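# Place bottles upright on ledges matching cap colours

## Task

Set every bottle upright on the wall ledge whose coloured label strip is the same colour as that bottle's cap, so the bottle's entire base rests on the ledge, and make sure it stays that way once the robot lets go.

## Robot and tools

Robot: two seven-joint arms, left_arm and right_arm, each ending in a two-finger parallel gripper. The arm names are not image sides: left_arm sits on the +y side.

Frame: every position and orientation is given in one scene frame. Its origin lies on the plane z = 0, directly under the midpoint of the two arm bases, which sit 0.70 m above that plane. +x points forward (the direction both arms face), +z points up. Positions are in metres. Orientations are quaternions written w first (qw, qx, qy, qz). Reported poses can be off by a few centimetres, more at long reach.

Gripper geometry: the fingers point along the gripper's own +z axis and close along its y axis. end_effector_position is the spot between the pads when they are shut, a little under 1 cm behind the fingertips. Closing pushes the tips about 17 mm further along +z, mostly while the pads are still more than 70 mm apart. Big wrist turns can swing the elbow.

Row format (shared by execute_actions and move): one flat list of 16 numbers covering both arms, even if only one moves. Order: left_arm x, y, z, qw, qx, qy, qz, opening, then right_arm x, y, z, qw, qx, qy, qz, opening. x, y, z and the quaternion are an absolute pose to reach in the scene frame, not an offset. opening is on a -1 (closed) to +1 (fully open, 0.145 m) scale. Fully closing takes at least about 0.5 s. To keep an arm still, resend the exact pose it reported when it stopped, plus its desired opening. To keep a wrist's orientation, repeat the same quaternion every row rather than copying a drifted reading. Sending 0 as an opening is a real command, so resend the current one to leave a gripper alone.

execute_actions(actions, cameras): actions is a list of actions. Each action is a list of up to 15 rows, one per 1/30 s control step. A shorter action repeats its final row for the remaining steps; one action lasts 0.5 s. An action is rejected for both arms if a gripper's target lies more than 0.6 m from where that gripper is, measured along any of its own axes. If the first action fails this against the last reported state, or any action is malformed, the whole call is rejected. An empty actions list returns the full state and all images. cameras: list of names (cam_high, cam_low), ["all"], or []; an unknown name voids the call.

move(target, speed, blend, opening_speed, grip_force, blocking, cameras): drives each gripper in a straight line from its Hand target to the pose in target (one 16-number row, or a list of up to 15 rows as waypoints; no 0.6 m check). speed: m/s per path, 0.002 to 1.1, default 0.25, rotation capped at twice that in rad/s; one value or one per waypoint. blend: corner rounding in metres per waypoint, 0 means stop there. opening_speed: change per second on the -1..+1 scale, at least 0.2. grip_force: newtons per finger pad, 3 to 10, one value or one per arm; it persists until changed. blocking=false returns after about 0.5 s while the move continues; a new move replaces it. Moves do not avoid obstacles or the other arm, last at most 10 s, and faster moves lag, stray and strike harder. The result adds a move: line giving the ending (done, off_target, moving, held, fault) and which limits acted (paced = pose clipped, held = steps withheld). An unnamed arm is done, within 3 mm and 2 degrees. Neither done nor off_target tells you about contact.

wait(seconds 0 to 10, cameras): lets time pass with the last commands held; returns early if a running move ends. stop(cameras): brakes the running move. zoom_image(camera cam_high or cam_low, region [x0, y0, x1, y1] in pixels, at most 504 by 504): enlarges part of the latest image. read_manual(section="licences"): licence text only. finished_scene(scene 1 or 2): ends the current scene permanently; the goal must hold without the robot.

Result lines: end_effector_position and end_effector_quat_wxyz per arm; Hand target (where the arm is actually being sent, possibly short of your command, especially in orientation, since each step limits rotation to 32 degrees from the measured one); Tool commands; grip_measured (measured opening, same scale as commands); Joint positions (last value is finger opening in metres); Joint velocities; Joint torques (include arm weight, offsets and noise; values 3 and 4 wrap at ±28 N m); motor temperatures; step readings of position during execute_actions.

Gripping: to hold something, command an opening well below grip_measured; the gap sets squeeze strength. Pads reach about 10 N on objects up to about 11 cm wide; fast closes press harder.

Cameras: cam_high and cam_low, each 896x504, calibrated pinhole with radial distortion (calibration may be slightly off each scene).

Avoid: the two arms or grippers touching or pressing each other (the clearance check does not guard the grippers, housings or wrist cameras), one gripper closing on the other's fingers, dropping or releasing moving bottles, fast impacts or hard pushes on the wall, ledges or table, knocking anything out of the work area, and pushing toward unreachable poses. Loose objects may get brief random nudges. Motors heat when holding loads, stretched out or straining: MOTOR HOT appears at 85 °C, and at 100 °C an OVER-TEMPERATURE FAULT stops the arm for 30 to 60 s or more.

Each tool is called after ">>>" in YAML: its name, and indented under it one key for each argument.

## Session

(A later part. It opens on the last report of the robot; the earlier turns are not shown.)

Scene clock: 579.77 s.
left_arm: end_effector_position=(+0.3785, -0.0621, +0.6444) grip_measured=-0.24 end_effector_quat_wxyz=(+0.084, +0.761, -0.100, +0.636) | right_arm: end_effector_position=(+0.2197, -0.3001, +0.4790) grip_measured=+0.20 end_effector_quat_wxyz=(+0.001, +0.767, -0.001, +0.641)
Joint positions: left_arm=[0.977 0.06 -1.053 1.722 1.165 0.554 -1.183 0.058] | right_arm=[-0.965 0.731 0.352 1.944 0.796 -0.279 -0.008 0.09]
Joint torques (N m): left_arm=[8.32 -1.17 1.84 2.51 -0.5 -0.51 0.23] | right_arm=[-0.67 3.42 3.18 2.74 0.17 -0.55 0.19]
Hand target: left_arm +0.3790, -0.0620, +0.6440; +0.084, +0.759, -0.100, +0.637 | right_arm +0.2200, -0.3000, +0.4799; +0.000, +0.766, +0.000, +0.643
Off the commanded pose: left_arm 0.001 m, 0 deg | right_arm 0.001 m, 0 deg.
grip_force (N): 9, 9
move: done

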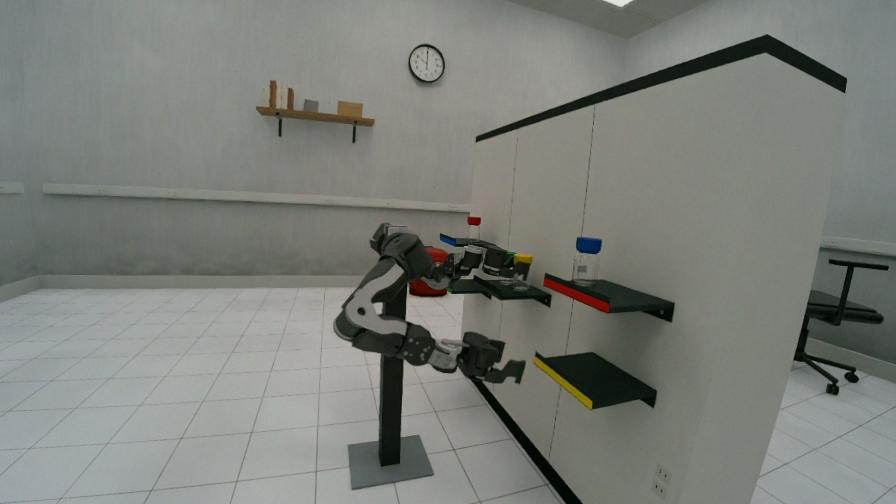

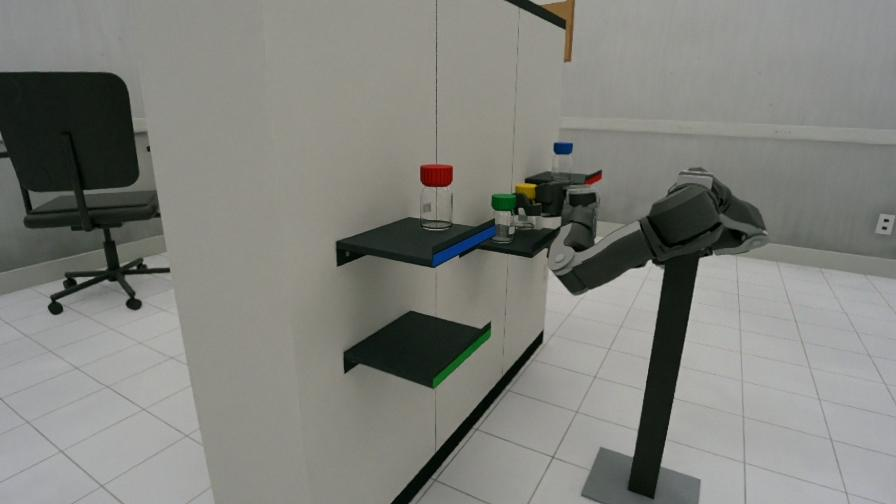

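>>> move:
  target: [0.379, -0.062, 0.638, 0.0839, 0.7594, -0.1, 0.6375, -0.7, 0.22, -0.30, 0.48, 0, 0.766, 0, 0.643, 0.2]
  speed: 0.02

>>> move:
  target: [0.379, -0.062, 0.635, 0.0839, 0.7594, -0.1, 0.6375, -0.7, 0.22, -0.30, 0.48, 0, 0.766, 0, 0.643, 0.2]
  speed: 0.02
  cameras: ["all"]

>>> zoom_image:
  camera: "cam_low"
  region: [450, 160, 610, 280]

>>> zoom_image:
  camera: "cam_high"
  region: [470, 240, 570, 310]

Scene clock: 599.60 s.
left_arm: end_effector_position=(+0.3784, -0.0622, +0.6386) grip_measured=-0.24 end_effector_quat_wxyz=(+0.084, +0.760, -0.100, +0.636) | right_arm: end_effector_position=(+0.2197, -0.3001, +0.4790) grip_measured=+0.20 end_effector_quat_wxyz=(+0.001, +0.767, -0.001, +0.641)
Joint positions: left_arm=[0.973 0.071 -1.075 1.719 1.16 0.528 -1.176 0.058] | right_arm=[-0.965 0.731 0.352 1.944 0.796 -0.279 -0.008 0.09]
Joint torques (N m): left_arm=[8.24 -1.17 1.88 2.52 -0.5 -0.51 0.23] | right_arm=[-0.54 3.39 3.29 2.78 0.18 -0.56 0.17]
Hand target: left_arm +0.3789, -0.0621, +0.6380; +0.084, +0.759, -0.100, +0.637 | right_arm +0.2200, -0.3000, +0.4799; +0.000, +0.766, +0.000, +0.643
Off the commanded pose: left_arm 0.001 m, 0 deg | right_arm 0.001 m, 0 deg.
grip_force (N): 9, 9
move: done

Scene clock: 600.33 s.
left_arm: end_effector_position=(+0.3785, -0.0620, +0.6357) grip_measured=-0.24 end_effector_quat_wxyz=(+0.084, +0.760, -0.100, +0.636) | right_arm: end_effector_position=(+0.2197, -0.3001, +0.4790) grip_measured=+0.20 end_effector_quat_wxyz=(+0.001, +0.767, -0.001, +0.641)
Joint positions: left_arm=[0.973 0.078 -1.088 1.717 1.16 0.512 -1.174 0.058] | right_arm=[-0.965 0.731 0.352 1.944 0.796 -0.279 -0.008 0.09]
Joint torques (N m): left_arm=[8.24 -1.12 1.89 2.5 -0.5 -0.51 0.22] | right_arm=[-0.59 3.42 3.18 2.73 0.16 -0.58 0.18]
Hand target: left_arm +0.3790, -0.0619, +0.6350; +0.084, +0.759, -0.100, +0.637 | right_arm +0.2200, -0.3000, +0.4799; +0.000, +0.766, +0.000, +0.643
Off the commanded pose: left_arm 0.001 m, 0 deg | right_arm 0.001 m, 0 deg.
grip_force (N): 9, 9
move: done

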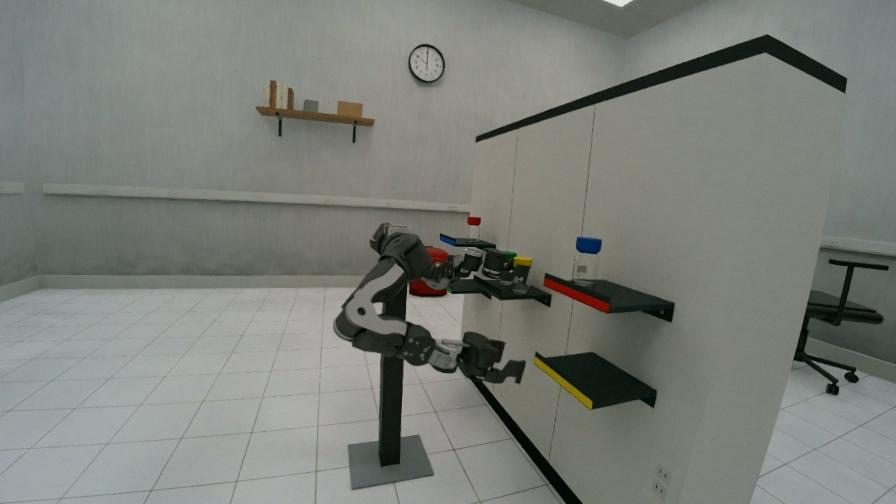

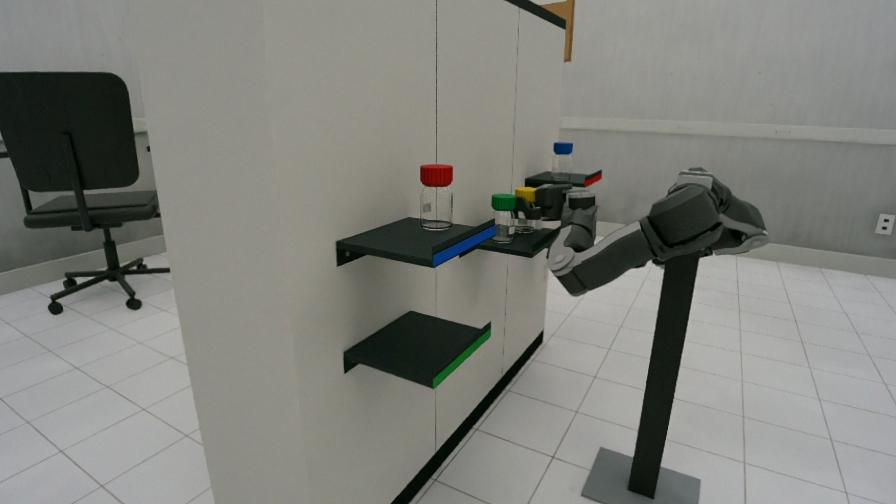

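Scaled by 3.150 from the camera's 896x504 image, which has a finer 1280x720 frame.

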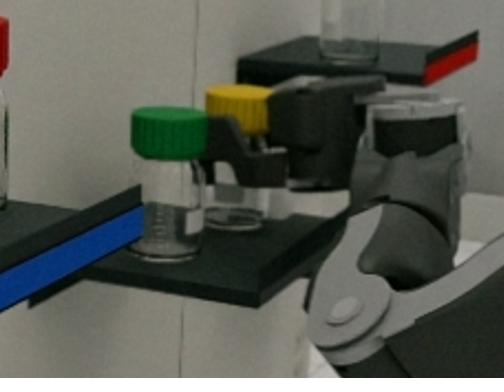

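Scaled by 5.040 from the camera's 896x504 image, which has a finer 1280x720 frame.

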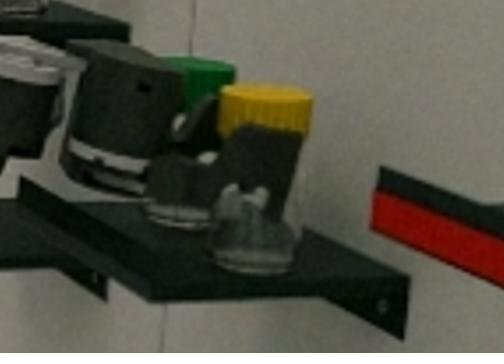

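>>> move:
  target: [0.379, -0.062, 0.632, 0.0839, 0.7594, -0.1, 0.6375, -0.7, 0.22, -0.30, 0.48, 0, 0.766, 0, 0.643, 0.2]
  speed: 0.02

>>> move:
  target: [0.379, -0.062, 0.629, 0.0839, 0.7594, -0.1, 0.6375, -0.7, 0.22, -0.30, 0.48, 0, 0.766, 0, 0.643, 0.2]
  speed: 0.02
  cameras: ["all"]

>>> zoom_image:
  camera: "cam_low"
  region: [480, 170, 580, 250]

>>> zoom_image:
  camera: "cam_high"
  region: [470, 240, 570, 310]

Scene clock: 617.47 s.
left_arm: end_effector_position=(+0.3786, -0.0620, +0.6349) grip_measured=-0.24 end_effector_quat_wxyz=(+0.085, +0.758, -0.099, +0.639) | right_arm: end_effector_position=(+0.2197, -0.3001, +0.4790) grip_measured=+0.20 end_effector_quat_wxyz=(+0.001, +0.767, -0.001, +0.641)
Joint positions: left_arm=[0.973 0.082 -1.097 1.716 1.153 0.497 -1.172 0.058] | right_arm=[-0.965 0.731 0.352 1.944 0.796 -0.279 -0.008 0.09]
Joint torques (N m): left_arm=[7.61 -0.96 1.74 2.19 -0.39 -0.4 0.25] | right_arm=[-0.49 3.42 3.23 2.76 0.16 -0.58 0.19]
Hand target: left_arm +0.3789, -0.0621, +0.6320; +0.084, +0.759, -0.100, +0.637 | right_arm +0.2200, -0.3000, +0.4799; +0.000, +0.766, +0.000, +0.643
Off the commanded pose: left_arm 0.003 m, 0 deg | right_arm 0.001 m, 0 deg.
grip_force (N): 9, 9
move: done

Scene clock: 618.17 s.
left_arm: end_effector_position=(+0.3788, -0.0617, +0.6347) grip_measured=-0.24 end_effector_quat_wxyz=(+0.085, +0.755, -0.097, +0.643) | right_arm: end_effector_position=(+0.2197, -0.3001, +0.4790) grip_measured=+0.20 end_effector_quat_wxyz=(+0.001, +0.767, -0.001, +0.641)
Joint positions: left_arm=[0.971 0.085 -1.103 1.716 1.142 0.484 -1.168 0.058] | right_arm=[-0.965 0.731 0.352 1.944 0.796 -0.279 -0.008 0.09]
Joint torques (N m): left_arm=[6.76 -0.86 1.47 1.85 -0.23 -0.33 0.28] | right_arm=[-0.49 3.42 3.22 2.81 0.17 -0.57 0.17]
Hand target: left_arm +0.3789, -0.0620, +0.6290; +0.084, +0.759, -0.100, +0.637 | right_arm +0.2200, -0.3000, +0.4799; +0.000, +0.766, +0.000, +0.643
Off the commanded pose: left_arm 0.006 m, 1 deg | right_arm 0.001 m, 0 deg.
grip_force (N): 9, 9
move: off_target (left_arm)

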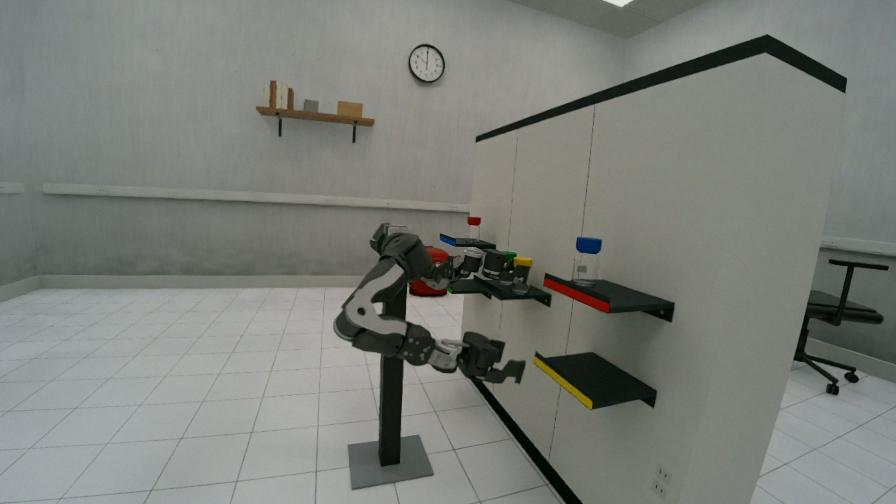

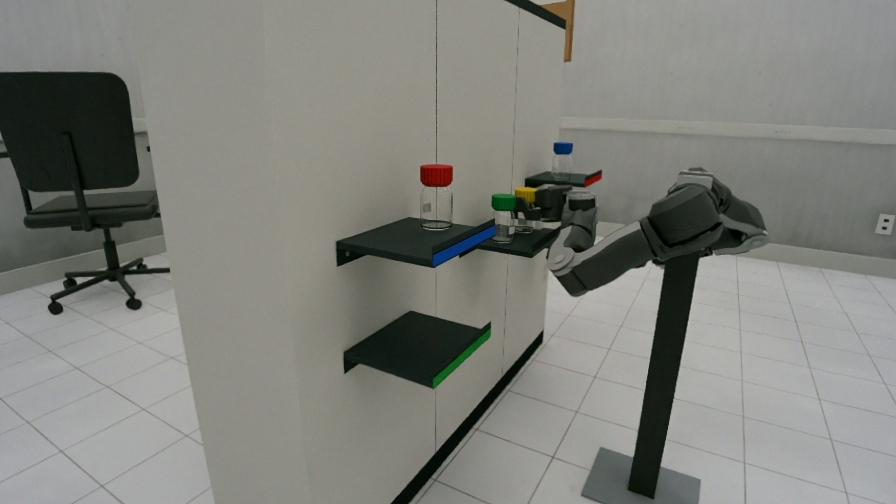

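Scaled by 5.040 from the camera's 896x504 image, which has a finer 1280x720 frame.

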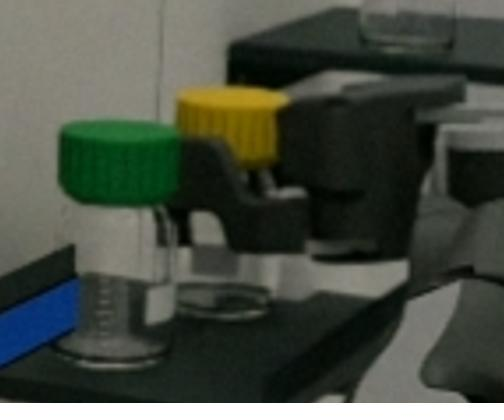

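Scaled by 5.040 from the camera's 896x504 image, which has a finer 1280x720 frame.

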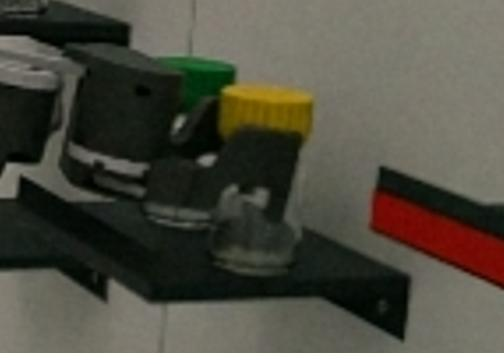

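>>> move:
  target: [0.379, -0.062, 0.634, 0.0839, 0.7594, -0.1, 0.6375, -0.7, 0.22, -0.30, 0.48, 0, 0.766, 0, 0.643, 0.2]
  speed: 0.02

>>> move:
  target: [0.379, -0.062, 0.634, 0.0839, 0.7594, -0.1, 0.6375, 0.1, 0.22, -0.30, 0.48, 0, 0.766, 0, 0.643, 0.2]
  speed: 0.02
  opening_speed: 0.5
  cameras: ["all"]

>>> zoom_image:
  camera: "cam_low"
  region: [480, 170, 580, 250]

>>> zoom_image:
  camera: "cam_high"
  region: [470, 240, 570, 310]

Scene clock: 645.50 s.
left_arm: end_effector_position=(+0.3788, -0.0620, +0.6347) grip_measured=-0.24 end_effector_quat_wxyz=(+0.085, +0.757, -0.099, +0.640) | right_arm: end_effector_position=(+0.2197, -0.3001, +0.4790) grip_measured=+0.20 end_effector_quat_wxyz=(+0.001, +0.767, -0.001, +0.641)
Joint positions: left_arm=[0.973 0.084 -1.099 1.716 1.151 0.493 -1.168 0.058] | right_arm=[-0.965 0.731 0.352 1.944 0.796 -0.279 -0.008 0.09]
Joint torques (N m): left_arm=[8.64 -1.83 2.69 2.59 -0.14 -0.14 0.04] | right_arm=[-0.51 3.49 3.17 2.77 0.15 -0.58 0.2]
Hand target: left_arm +0.3789, -0.0620, +0.6340; +0.084, +0.759, -0.100, +0.637 | right_arm +0.2200, -0.3000, +0.4799; +0.000, +0.766, +0.000, +0.643
Off the commanded pose: left_arm 0.001 m, 0 deg | right_arm 0.001 m, 0 deg.
grip_force (N): 9, 9
move: done

Scene clock: 647.30 s.
left_arm: end_effector_position=(+0.3786, -0.0622, +0.6341) grip_measured=+0.10 end_effector_quat_wxyz=(+0.085, +0.759, -0.100, +0.638) | right_arm: end_effector_position=(+0.2197, -0.3001, +0.4790) grip_measured=+0.20 end_effector_quat_wxyz=(+0.001, +0.767, -0.001, +0.641)
Joint positions: left_arm=[0.973 0.084 -1.099 1.716 1.155 0.496 -1.168 0.083] | right_arm=[-0.965 0.731 0.352 1.944 0.796 -0.279 -0.008 0.09]
Joint torques (N m): left_arm=[8.72 -1.81 2.59 2.58 -0.26 -0.23 0.03] | right_arm=[-0.62 3.47 3.15 2.78 0.18 -0.58 0.2]
Hand target: left_arm +0.3790, -0.0620, +0.6340; +0.084, +0.759, -0.100, +0.638 | right_arm +0.2200, -0.3000, +0.4799; +0.000, +0.766, +0.000, +0.643
Off the commanded pose: left_arm 0.000 m, 0 deg | right_arm 0.001 m, 0 deg.
grip_force (N): 9, 9
move: done

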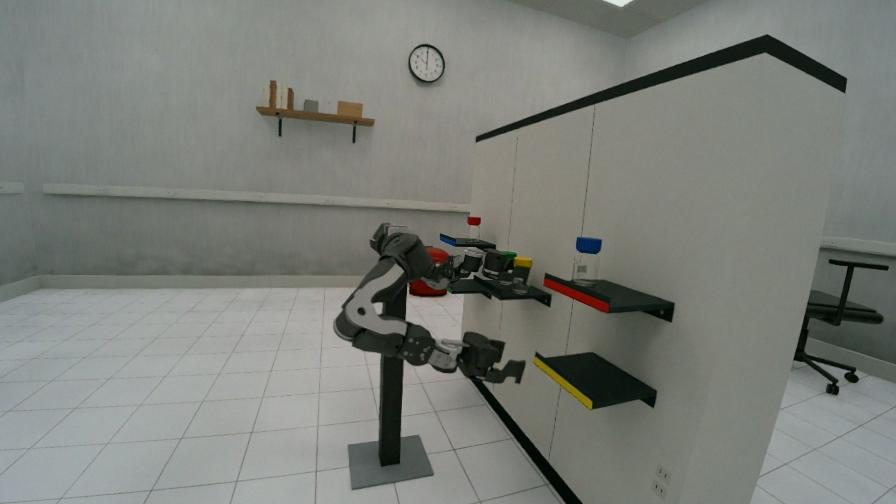

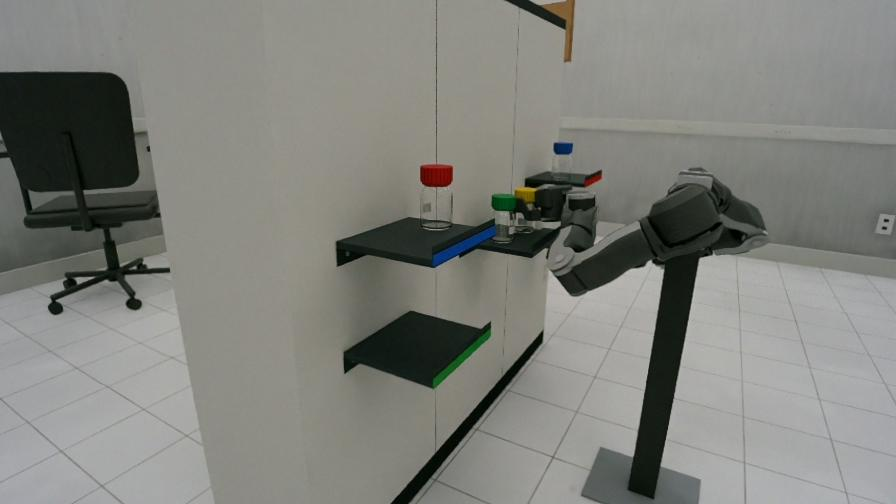

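Scaled by 5.040 from the camera's 896x504 image, which has a finer 1280x720 frame.

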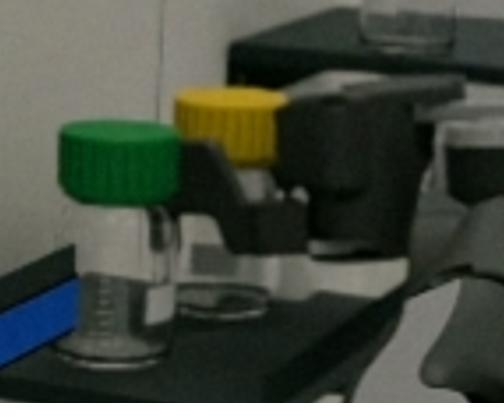

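Scaled by 5.040 from the camera's 896x504 image, which has a finer 1280x720 frame.

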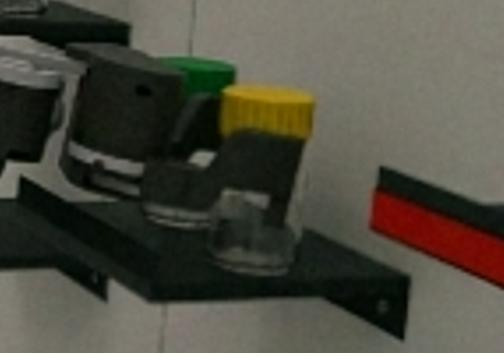

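>>> move:
  target:
    - [0.282, -0.036, 0.64, 0.0839, 0.7594, -0.1, 0.6375, 0.1, 0.22, -0.30, 0.48, 0, 0.766, 0, 0.643, 0.2]
    - [0.24, 0.12, 0.64, 0, 0.766, 0, 0.643, 0.1, 0.22, -0.30, 0.48, 0, 0.766, 0, 0.643, 0.2]
    - [0.23, 0.25, 0.62, 0, 0.766, 0, 0.643, 0.4, 0.22, -0.30, 0.48, 0, 0.766, 0, 0.643, 0.2]
  speed: [0.08, 0.15, 0.2]
  blend: [0.02, 0.05, 0]
  cameras: ["all"]

>>> zoom_image:
  camera: "cam_low"
  region: [450, 120, 630, 260]

>>> zoom_image:
  camera: "cam_high"
  region: [440, 230, 580, 320]

Scene clock: 663.47 s.
left_arm: end_effector_position=(+0.2307, +0.2507, +0.6204) grip_measured=+0.40 end_effector_quat_wxyz=(+0.032, +0.703, -0.027, +0.710) | right_arm: end_effector_position=(+0.2197, -0.3001, +0.4790) grip_measured=+0.20 end_effector_quat_wxyz=(+0.001, +0.767, -0.001, +0.641)
Joint positions: left_arm=[0.701 2.011 -1.559 2.432 1.132 -0.778 -0.518 0.105] | right_arm=[-0.965 0.731 0.352 1.944 0.796 -0.279 -0.008 0.09]
Joint torques (N m): left_arm=[1.6 3.97 0.8 1.77 -0.01 -0.5 0.24] | right_arm=[-0.54 3.34 3.21 2.74 0.17 -0.6 0.18]
Hand target: left_arm +0.2305, +0.2503, +0.6194; +0.033, +0.704, -0.028, +0.709 | right_arm +0.2200, -0.3000, +0.4799; +0.000, +0.766, +0.000, +0.643
Off the commanded pose: left_arm 0.001 m, 12 deg | right_arm 0.001 m, 0 deg.
joint read past its limit (left arm) — joint 2 (shoulder roll), upper limit; joint 4 (elbow), upper limit, where the elbow is as bent as it goes.
joint sent to its limit (left arm) — joint 2 (shoulder roll), upper limit; joint 4 (elbow), upper limit, where the elbow is as bent as it goes. The joint targets are off in orientation, not in position.
grip_force (N): 9, 9
move: off_target (left_arm); target 3's new opening was sent with left_arm's hand 0.001 m and 12 deg from that target; limits=paced

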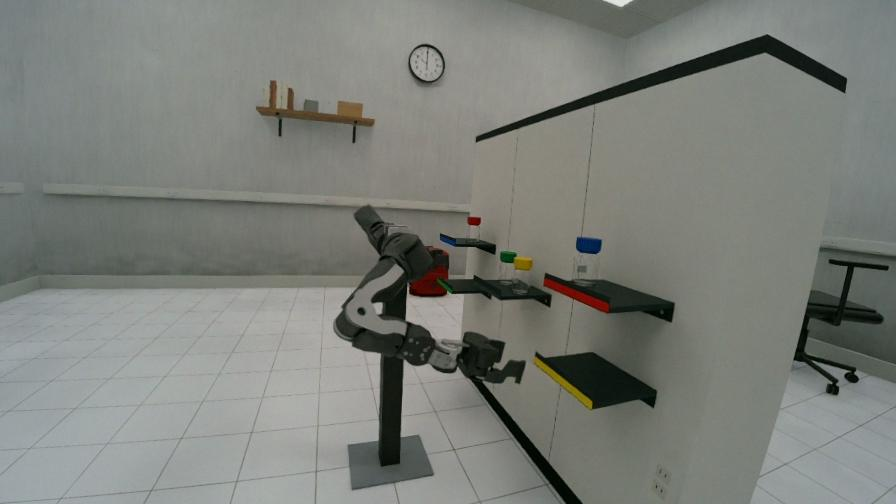

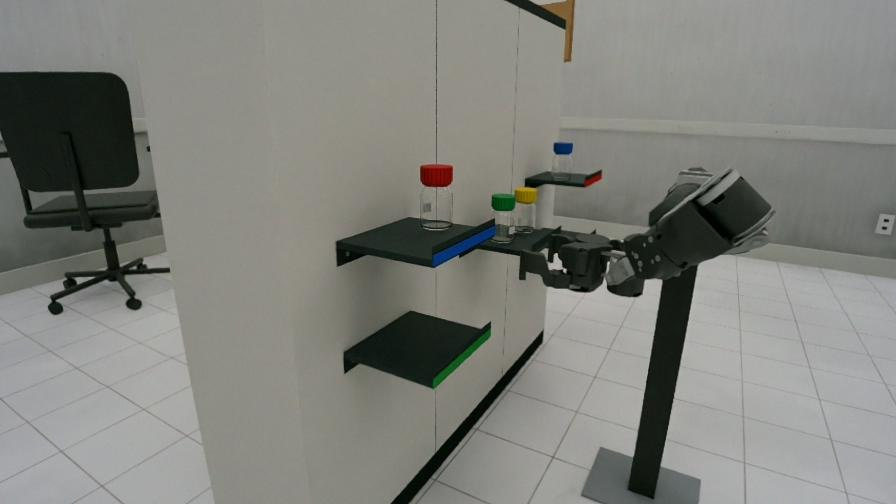

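Scaled by 2.800 from the camera's 896x504 image, which has a finer 1280x720 frame.

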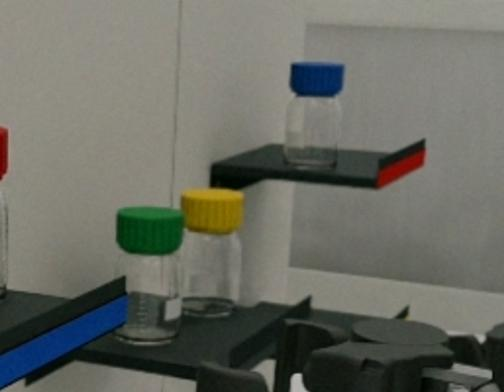

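Scaled by 3.600 from the camera's 896x504 image, which has a finer 1280x720 frame.

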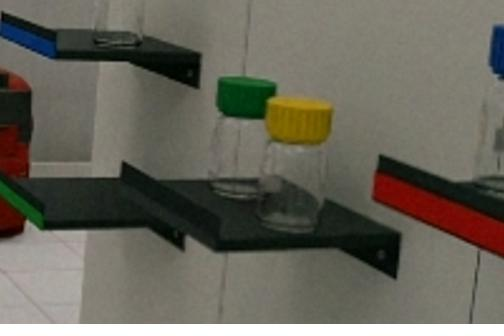

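>>> move:
  target:
    - [0.30, 0.22, 0.45, 0, 0.766, 0, 0.643, 0.4, 0.22, -0.30, 0.48, 0, 0.766, 0, 0.643, 0.2]
    - [0.25, 0.28, 0.42, 0, 0.766, 0, 0.643, 0.4, 0.22, -0.20, 0.58, -0.0839, 0.7594, 0.1, 0.6375, 0.2]
  speed: [0.15, 0.15]
  blend: [0.03, 0]
  cameras: ["all"]

Scene clock: 685.67 s.
left_arm: end_effector_position=(+0.2502, +0.2808, +0.4209) grip_measured=+0.40 end_effector_quat_wxyz=(-0.002, +0.766, +0.001, +0.643) | right_arm: end_effector_position=(+0.2201, -0.1999, +0.5787) grip_measured=+0.20 end_effector_quat_wxyz=(-0.102, +0.748, +0.112, +0.647)
Joint positions: left_arm=[-0.155 1.222 -0.941 1.674 0.938 -0.788 -0.558 0.105] | right_arm=[-1.173 0.842 0.624 2.443 0.916 -0.033 -0.026 0.09]
Joint torques (N m): left_arm=[1.89 4.73 1.85 1.84 -0.12 -0.58 0.27] | right_arm=[-0.41 1.62 3.12 2.5 0.18 -0.56 0.2]
Hand target: left_arm +0.2500, +0.2799, +0.4200; +0.000, +0.766, +0.000, +0.643 | right_arm +0.2203, -0.2003, +0.5796; -0.102, +0.746, +0.112, +0.648
Off the commanded pose: left_arm 0.001 m, 0 deg | right_arm 0.001 m, 3 deg.
joint read past its limit (right arm) — joint 4 (elbow), upper limit, where the elbow is as bent as it goes.
joint sent to its limit (left arm) — joint 6 (wrist pitch), lower limit. The joint targets still meet the commanded pose.
joint sent to its limit (right arm) — joint 4 (elbow), upper limit, where the elbow is as bent as it goes. The joint targets are off in orientation, not in position.
grip_force (N): 9, 9
move: off_target (right_arm)

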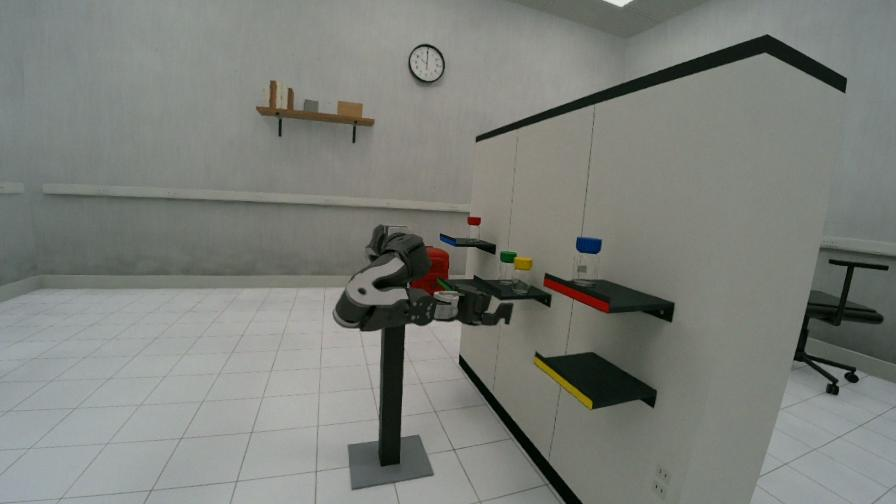

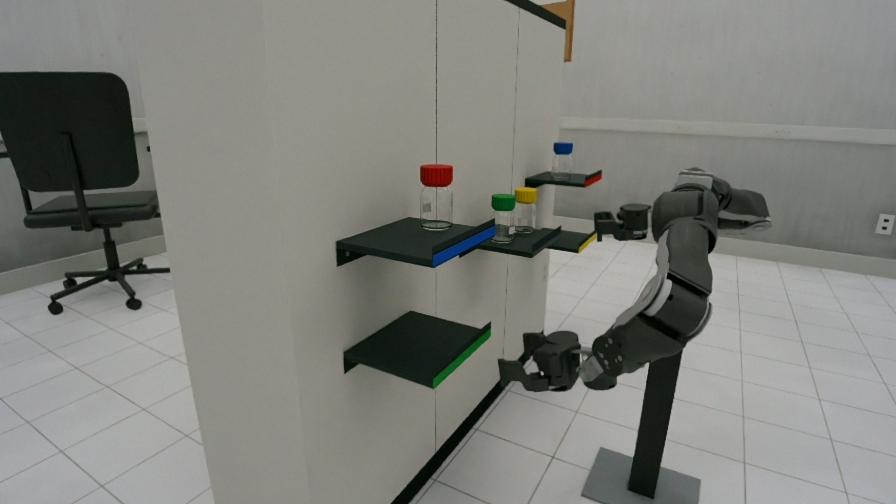

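>>> move:
  target:
    - [0.25, 0.28, 0.45, 0, 0.766, 0, 0.643, 0.4, 0.335, -0.2, 0.60, 0, 0.766, 0, 0.643, 0.15]
    - [0.24, 0.28, 0.48, 0, 0.766, 0, 0.643, 0.4, 0.335, -0.20, 0.655, 0, 0.766, 0, 0.643, 0.15]
  speed: [0.15, 0.1]
  blend: [0.03, 0]
  cameras: ["all"]

Scene clock: 726.67 s.
left_arm: end_effector_position=(+0.2402, +0.2797, +0.4808) grip_measured=+0.40 end_effector_quat_wxyz=(-0.001, +0.766, -0.001, +0.643) | right_arm: end_effector_position=(+0.3352, -0.1991, +0.6557) grip_measured=+0.15 end_effector_quat_wxyz=(-0.003, +0.765, +0.000, +0.645)
Joint positions: left_arm=[-0.678 1.478 -0.439 1.978 0.975 -0.788 -0.658 0.105] | right_arm=[0.348 0.985 -0.211 2.286 1.396 0.598 -0.873 0.087]
Joint torques (N m): left_arm=[1.6 3.84 1.89 1.76 -0.06 -0.52 0.26] | right_arm=[3.42 4.1 2.91 1.62 -0.18 -0.18 -0.14]
Hand target: left_arm +0.2400, +0.2799, +0.4800; +0.000, +0.766, +0.000, +0.643 | right_arm +0.3350, -0.2000, +0.6549; +0.000, +0.766, +0.000, +0.643
Off the commanded pose: left_arm 0.001 m, 0 deg | right_arm 0.001 m, 0 deg.
joint read past its limit (left arm) — joint 6 (wrist pitch), lower limit.
joint sent to its limit (left arm) — joint 6 (wrist pitch), lower limit. The joint targets still meet the commanded pose.
grip_force (N): 9, 9
move: done; blend cut to 0.0275 m at target 1

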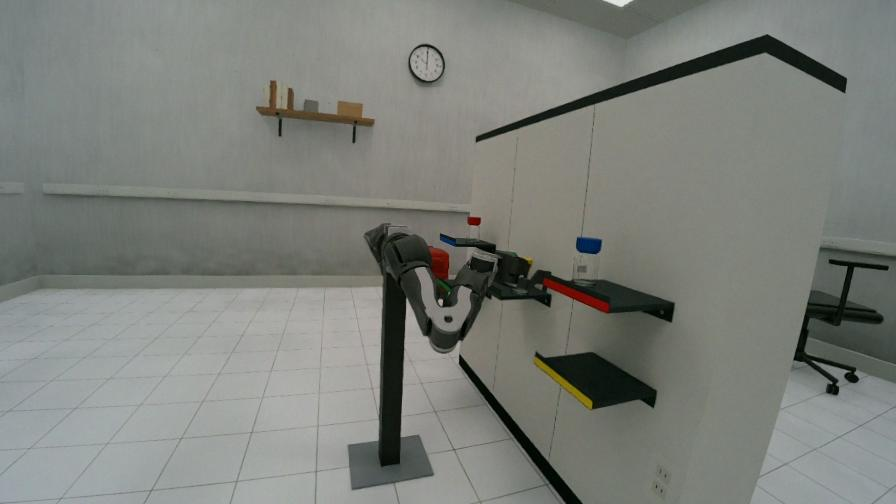

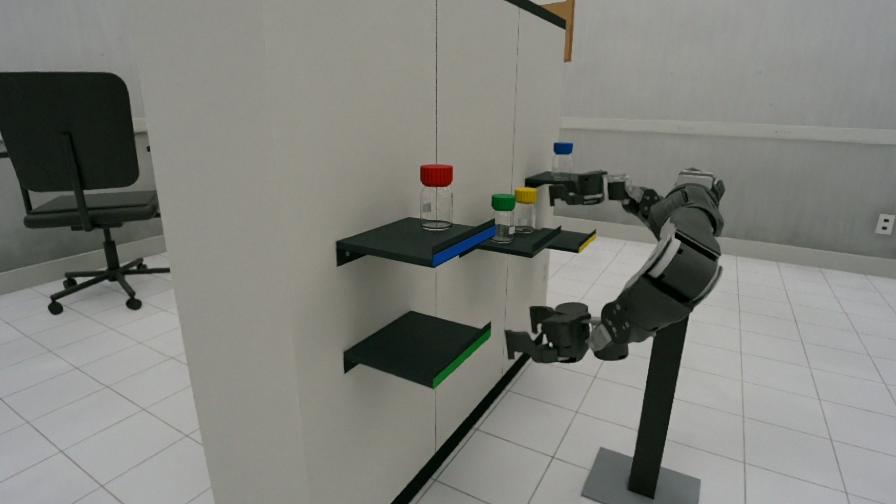

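>>> move:
  target: [0.24, 0.28, 0.48, 0, 0.766, 0, 0.643, 0.4, 0.318, -0.061, 0.645, 0, 0.766, 0, 0.643, 0.15]
  speed: 0.1
  cameras: ["all"]

>>> zoom_image:
  camera: "cam_low"
  region: [470, 160, 590, 260]

>>> zoom_image:
  camera: "cam_high"
  region: [460, 230, 580, 320]

Scene clock: 734.73 s.
left_arm: end_effector_position=(+0.2403, +0.2797, +0.4809) grip_measured=+0.40 end_effector_quat_wxyz=(-0.001, +0.765, -0.001, +0.643) | right_arm: end_effector_position=(+0.3177, -0.0601, +0.6446) grip_measured=+0.15 end_effector_quat_wxyz=(-0.004, +0.767, +0.001, +0.642)
Joint positions: left_arm=[-0.678 1.478 -0.438 1.978 0.975 -0.788 -0.658 0.105] | right_arm=[0.646 0.302 -0.83 2.272 1.187 0.747 -1.533 0.087]
Joint torques (N m): left_arm=[1.54 3.81 1.91 1.74 -0.06 -0.52 0.25] | right_arm=[4.76 -0.59 1.73 1.99 -0.43 0.13 -0.15]
Hand target: left_arm +0.2400, +0.2800, +0.4800; +0.000, +0.766, +0.000, +0.643 | right_arm +0.3180, -0.0609, +0.6450; +0.000, +0.766, +0.000, +0.643
Off the commanded pose: left_arm 0.001 m, 0 deg | right_arm 0.001 m, 0 deg.
joint read past its limit (left arm) — joint 6 (wrist pitch), lower limit.
joint sent to its limit (left arm) — joint 6 (wrist pitch), lower limit. The joint targets still meet the commanded pose.
grip_force (N): 9, 9
move: done

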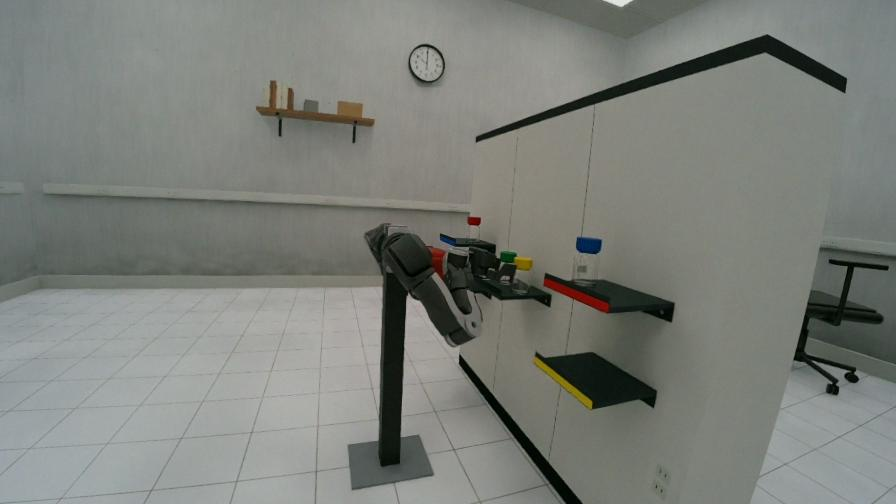

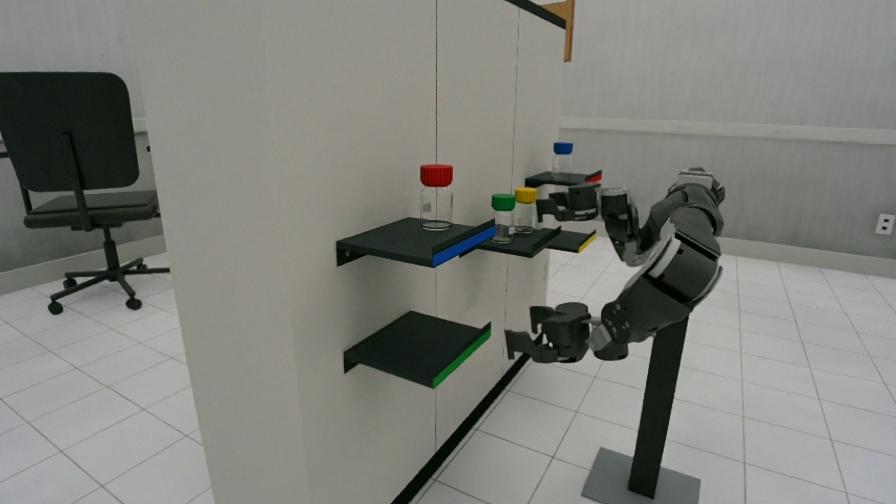

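Scaled by 4.200 from the camera's 896x504 image, which has a finer 1280x720 frame.

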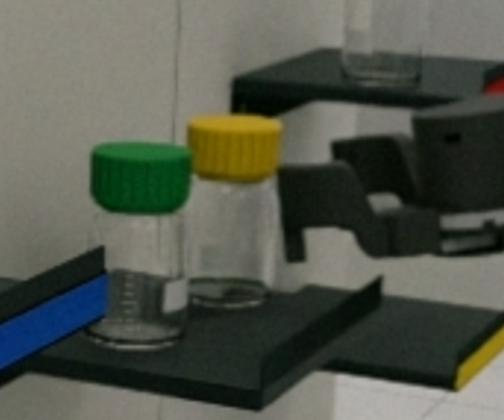

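Scaled by 4.200 from the camera's 896x504 image, which has a finer 1280x720 frame.

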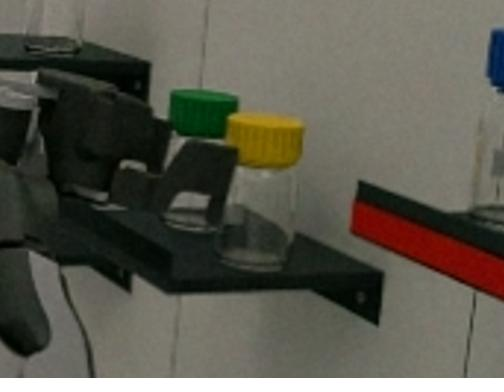

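>>> move:
  target: [0.24, 0.28, 0.48, 0, 0.766, 0, 0.643, 0.4, 0.378, -0.065, 0.638, 0, 0.766, 0, 0.643, 0.15]
  speed: 0.06
  cameras: ["all"]

>>> zoom_image:
  camera: "cam_low"
  region: [470, 160, 590, 260]

>>> zoom_image:
  camera: "cam_high"
  region: [460, 230, 580, 320]

Scene clock: 766.73 s.
left_arm: end_effector_position=(+0.2403, +0.2797, +0.4809) grip_measured=+0.40 end_effector_quat_wxyz=(-0.001, +0.765, -0.001, +0.643) | right_arm: end_effector_position=(+0.3779, -0.0658, +0.6371) grip_measured=+0.15 end_effector_quat_wxyz=(+0.003, +0.767, +0.000, +0.641)
Joint positions: left_arm=[-0.678 1.478 -0.438 1.978 0.975 -0.788 -0.658 0.105] | right_arm=[0.778 0.364 -0.826 1.994 1.154 0.632 -1.275 0.087]
Joint torques (N m): left_arm=[1.54 3.81 1.89 1.76 -0.06 -0.52 0.25] | right_arm=[5.76 -0.28 2.58 2.45 -0.46 -0.23 0.2]
Hand target: left_arm +0.2400, +0.2800, +0.4800; +0.000, +0.766, +0.000, +0.643 | right_arm +0.3780, -0.0650, +0.6380; +0.000, +0.766, +0.000, +0.643
Off the commanded pose: left_arm 0.001 m, 0 deg | right_arm 0.001 m, 0 deg.
joint read past its limit (left arm) — joint 6 (wrist pitch), lower limit.
joint sent to its limit (left arm) — joint 6 (wrist pitch), lower limit. The joint targets still meet the commanded pose.
grip_force (N): 9, 9
move: done

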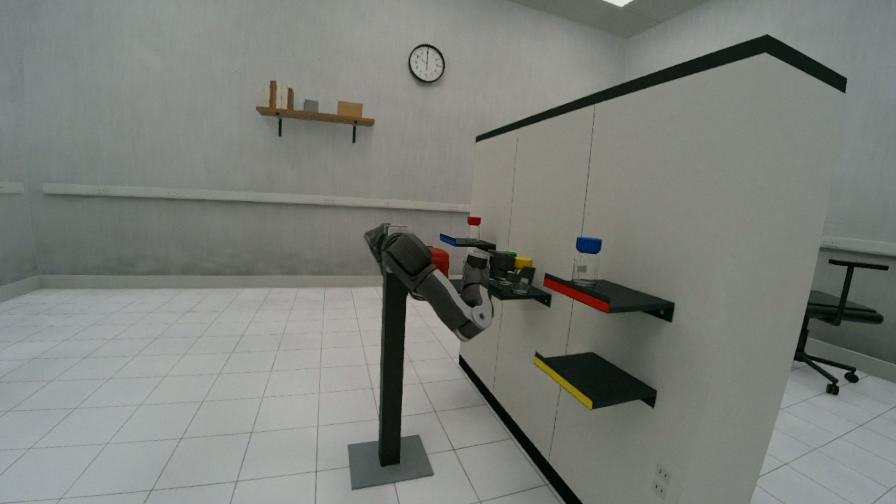

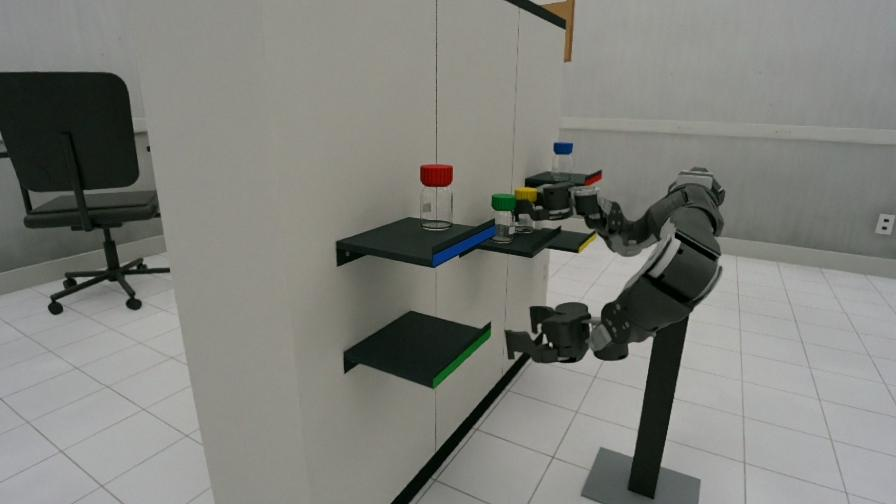

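Scaled by 4.200 from the camera's 896x504 image, which has a finer 1280x720 frame.

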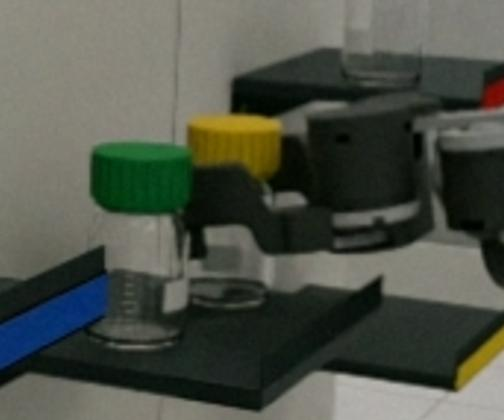

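Scaled by 4.200 from the camera's 896x504 image, which has a finer 1280x720 frame.

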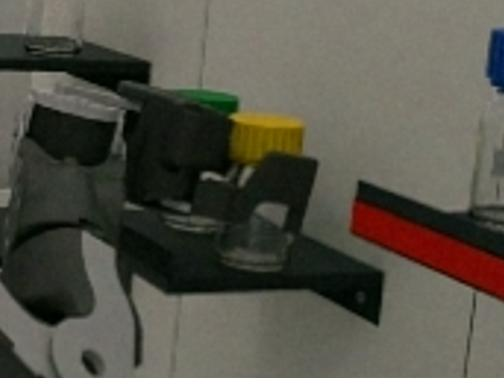

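>>> move:
  target: [0.24, 0.28, 0.48, 0, 0.766, 0, 0.643, 0.4, 0.378, -0.065, 0.638, 0, 0.766, 0, 0.643, -0.7]
  speed: 0.06
  opening_speed: 0.6
  grip_force: [9, 5]
  cameras: ["all"]

>>> zoom_image:
  camera: "cam_low"
  region: [470, 160, 590, 260]

>>> zoom_image:
  camera: "cam_high"
  region: [460, 230, 580, 320]

Scene clock: 775.60 s.
left_arm: end_effector_position=(+0.2403, +0.2797, +0.4809) grip_measured=+0.40 end_effector_quat_wxyz=(-0.001, +0.765, -0.001, +0.643) | right_arm: end_effector_position=(+0.3779, -0.0658, +0.6372) grip_measured=-0.24 end_effector_quat_wxyz=(+0.003, +0.767, +0.000, +0.642)
Joint positions: left_arm=[-0.678 1.478 -0.438 1.978 0.975 -0.788 -0.658 0.105] | right_arm=[0.778 0.364 -0.826 1.994 1.154 0.632 -1.275 0.058]
Joint torques (N m): left_arm=[1.54 3.81 1.89 1.74 -0.06 -0.52 0.25] | right_arm=[5.84 -0.36 2.59 2.35 -0.45 -0.22 0.19]
Hand target: left_arm +0.2400, +0.2800, +0.4800; +0.000, +0.766, +0.000, +0.643 | right_arm +0.3780, -0.0650, +0.6380; +0.000, +0.766, +0.000, +0.643
Off the commanded pose: left_arm 0.001 m, 0 deg | right_arm 0.001 m, 0 deg.
joint read past its limit (left arm) — joint 6 (wrist pitch), lower limit.
joint sent to its limit (left arm) — joint 6 (wrist pitch), lower limit. The joint targets still meet the commanded pose.
grip_force (N): 9, 5
move: done

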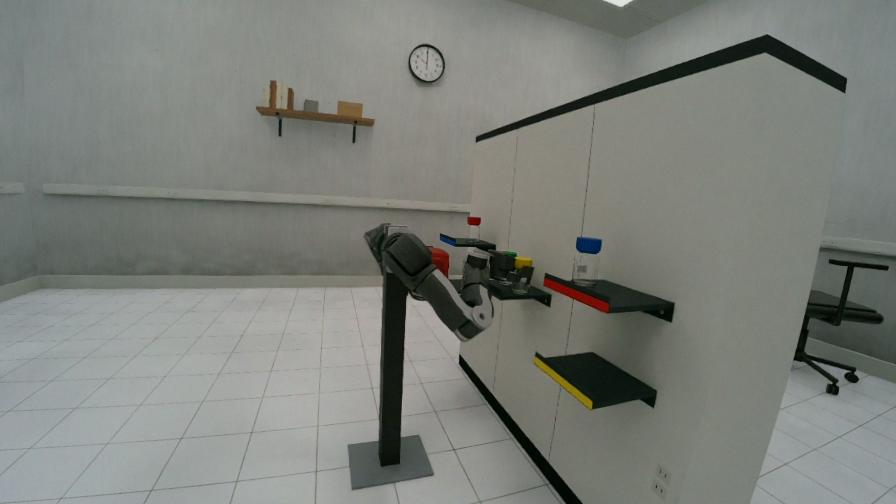

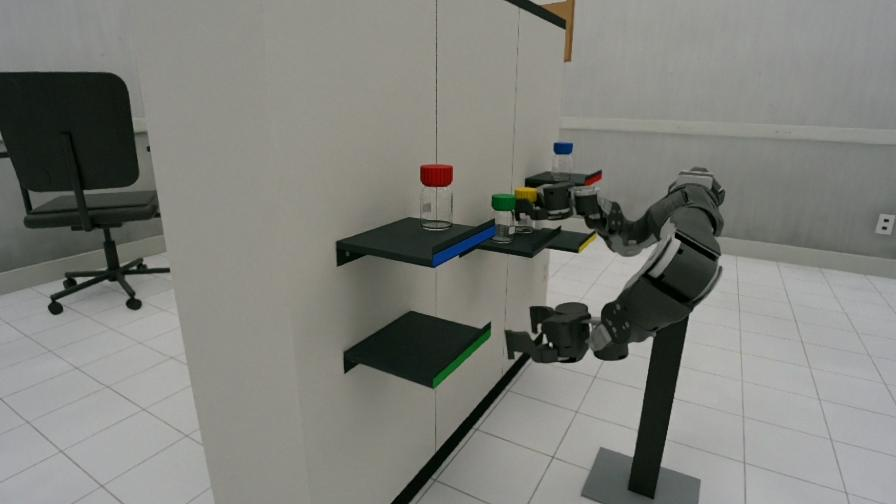

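Scaled by 4.200 from the camera's 896x504 image, which has a finer 1280x720 frame.

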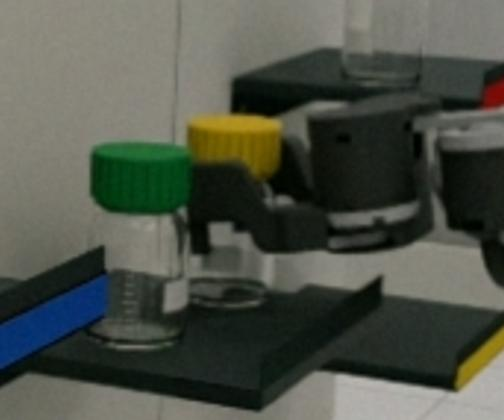

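Scaled by 4.200 from the camera's 896x504 image, which has a finer 1280x720 frame.

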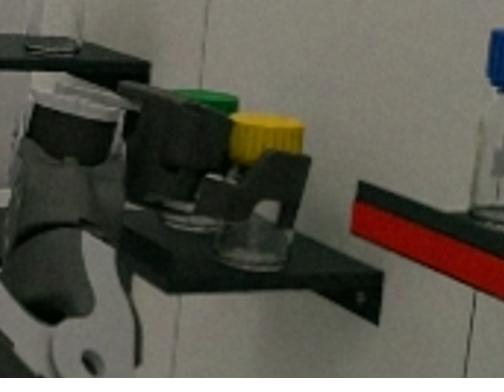

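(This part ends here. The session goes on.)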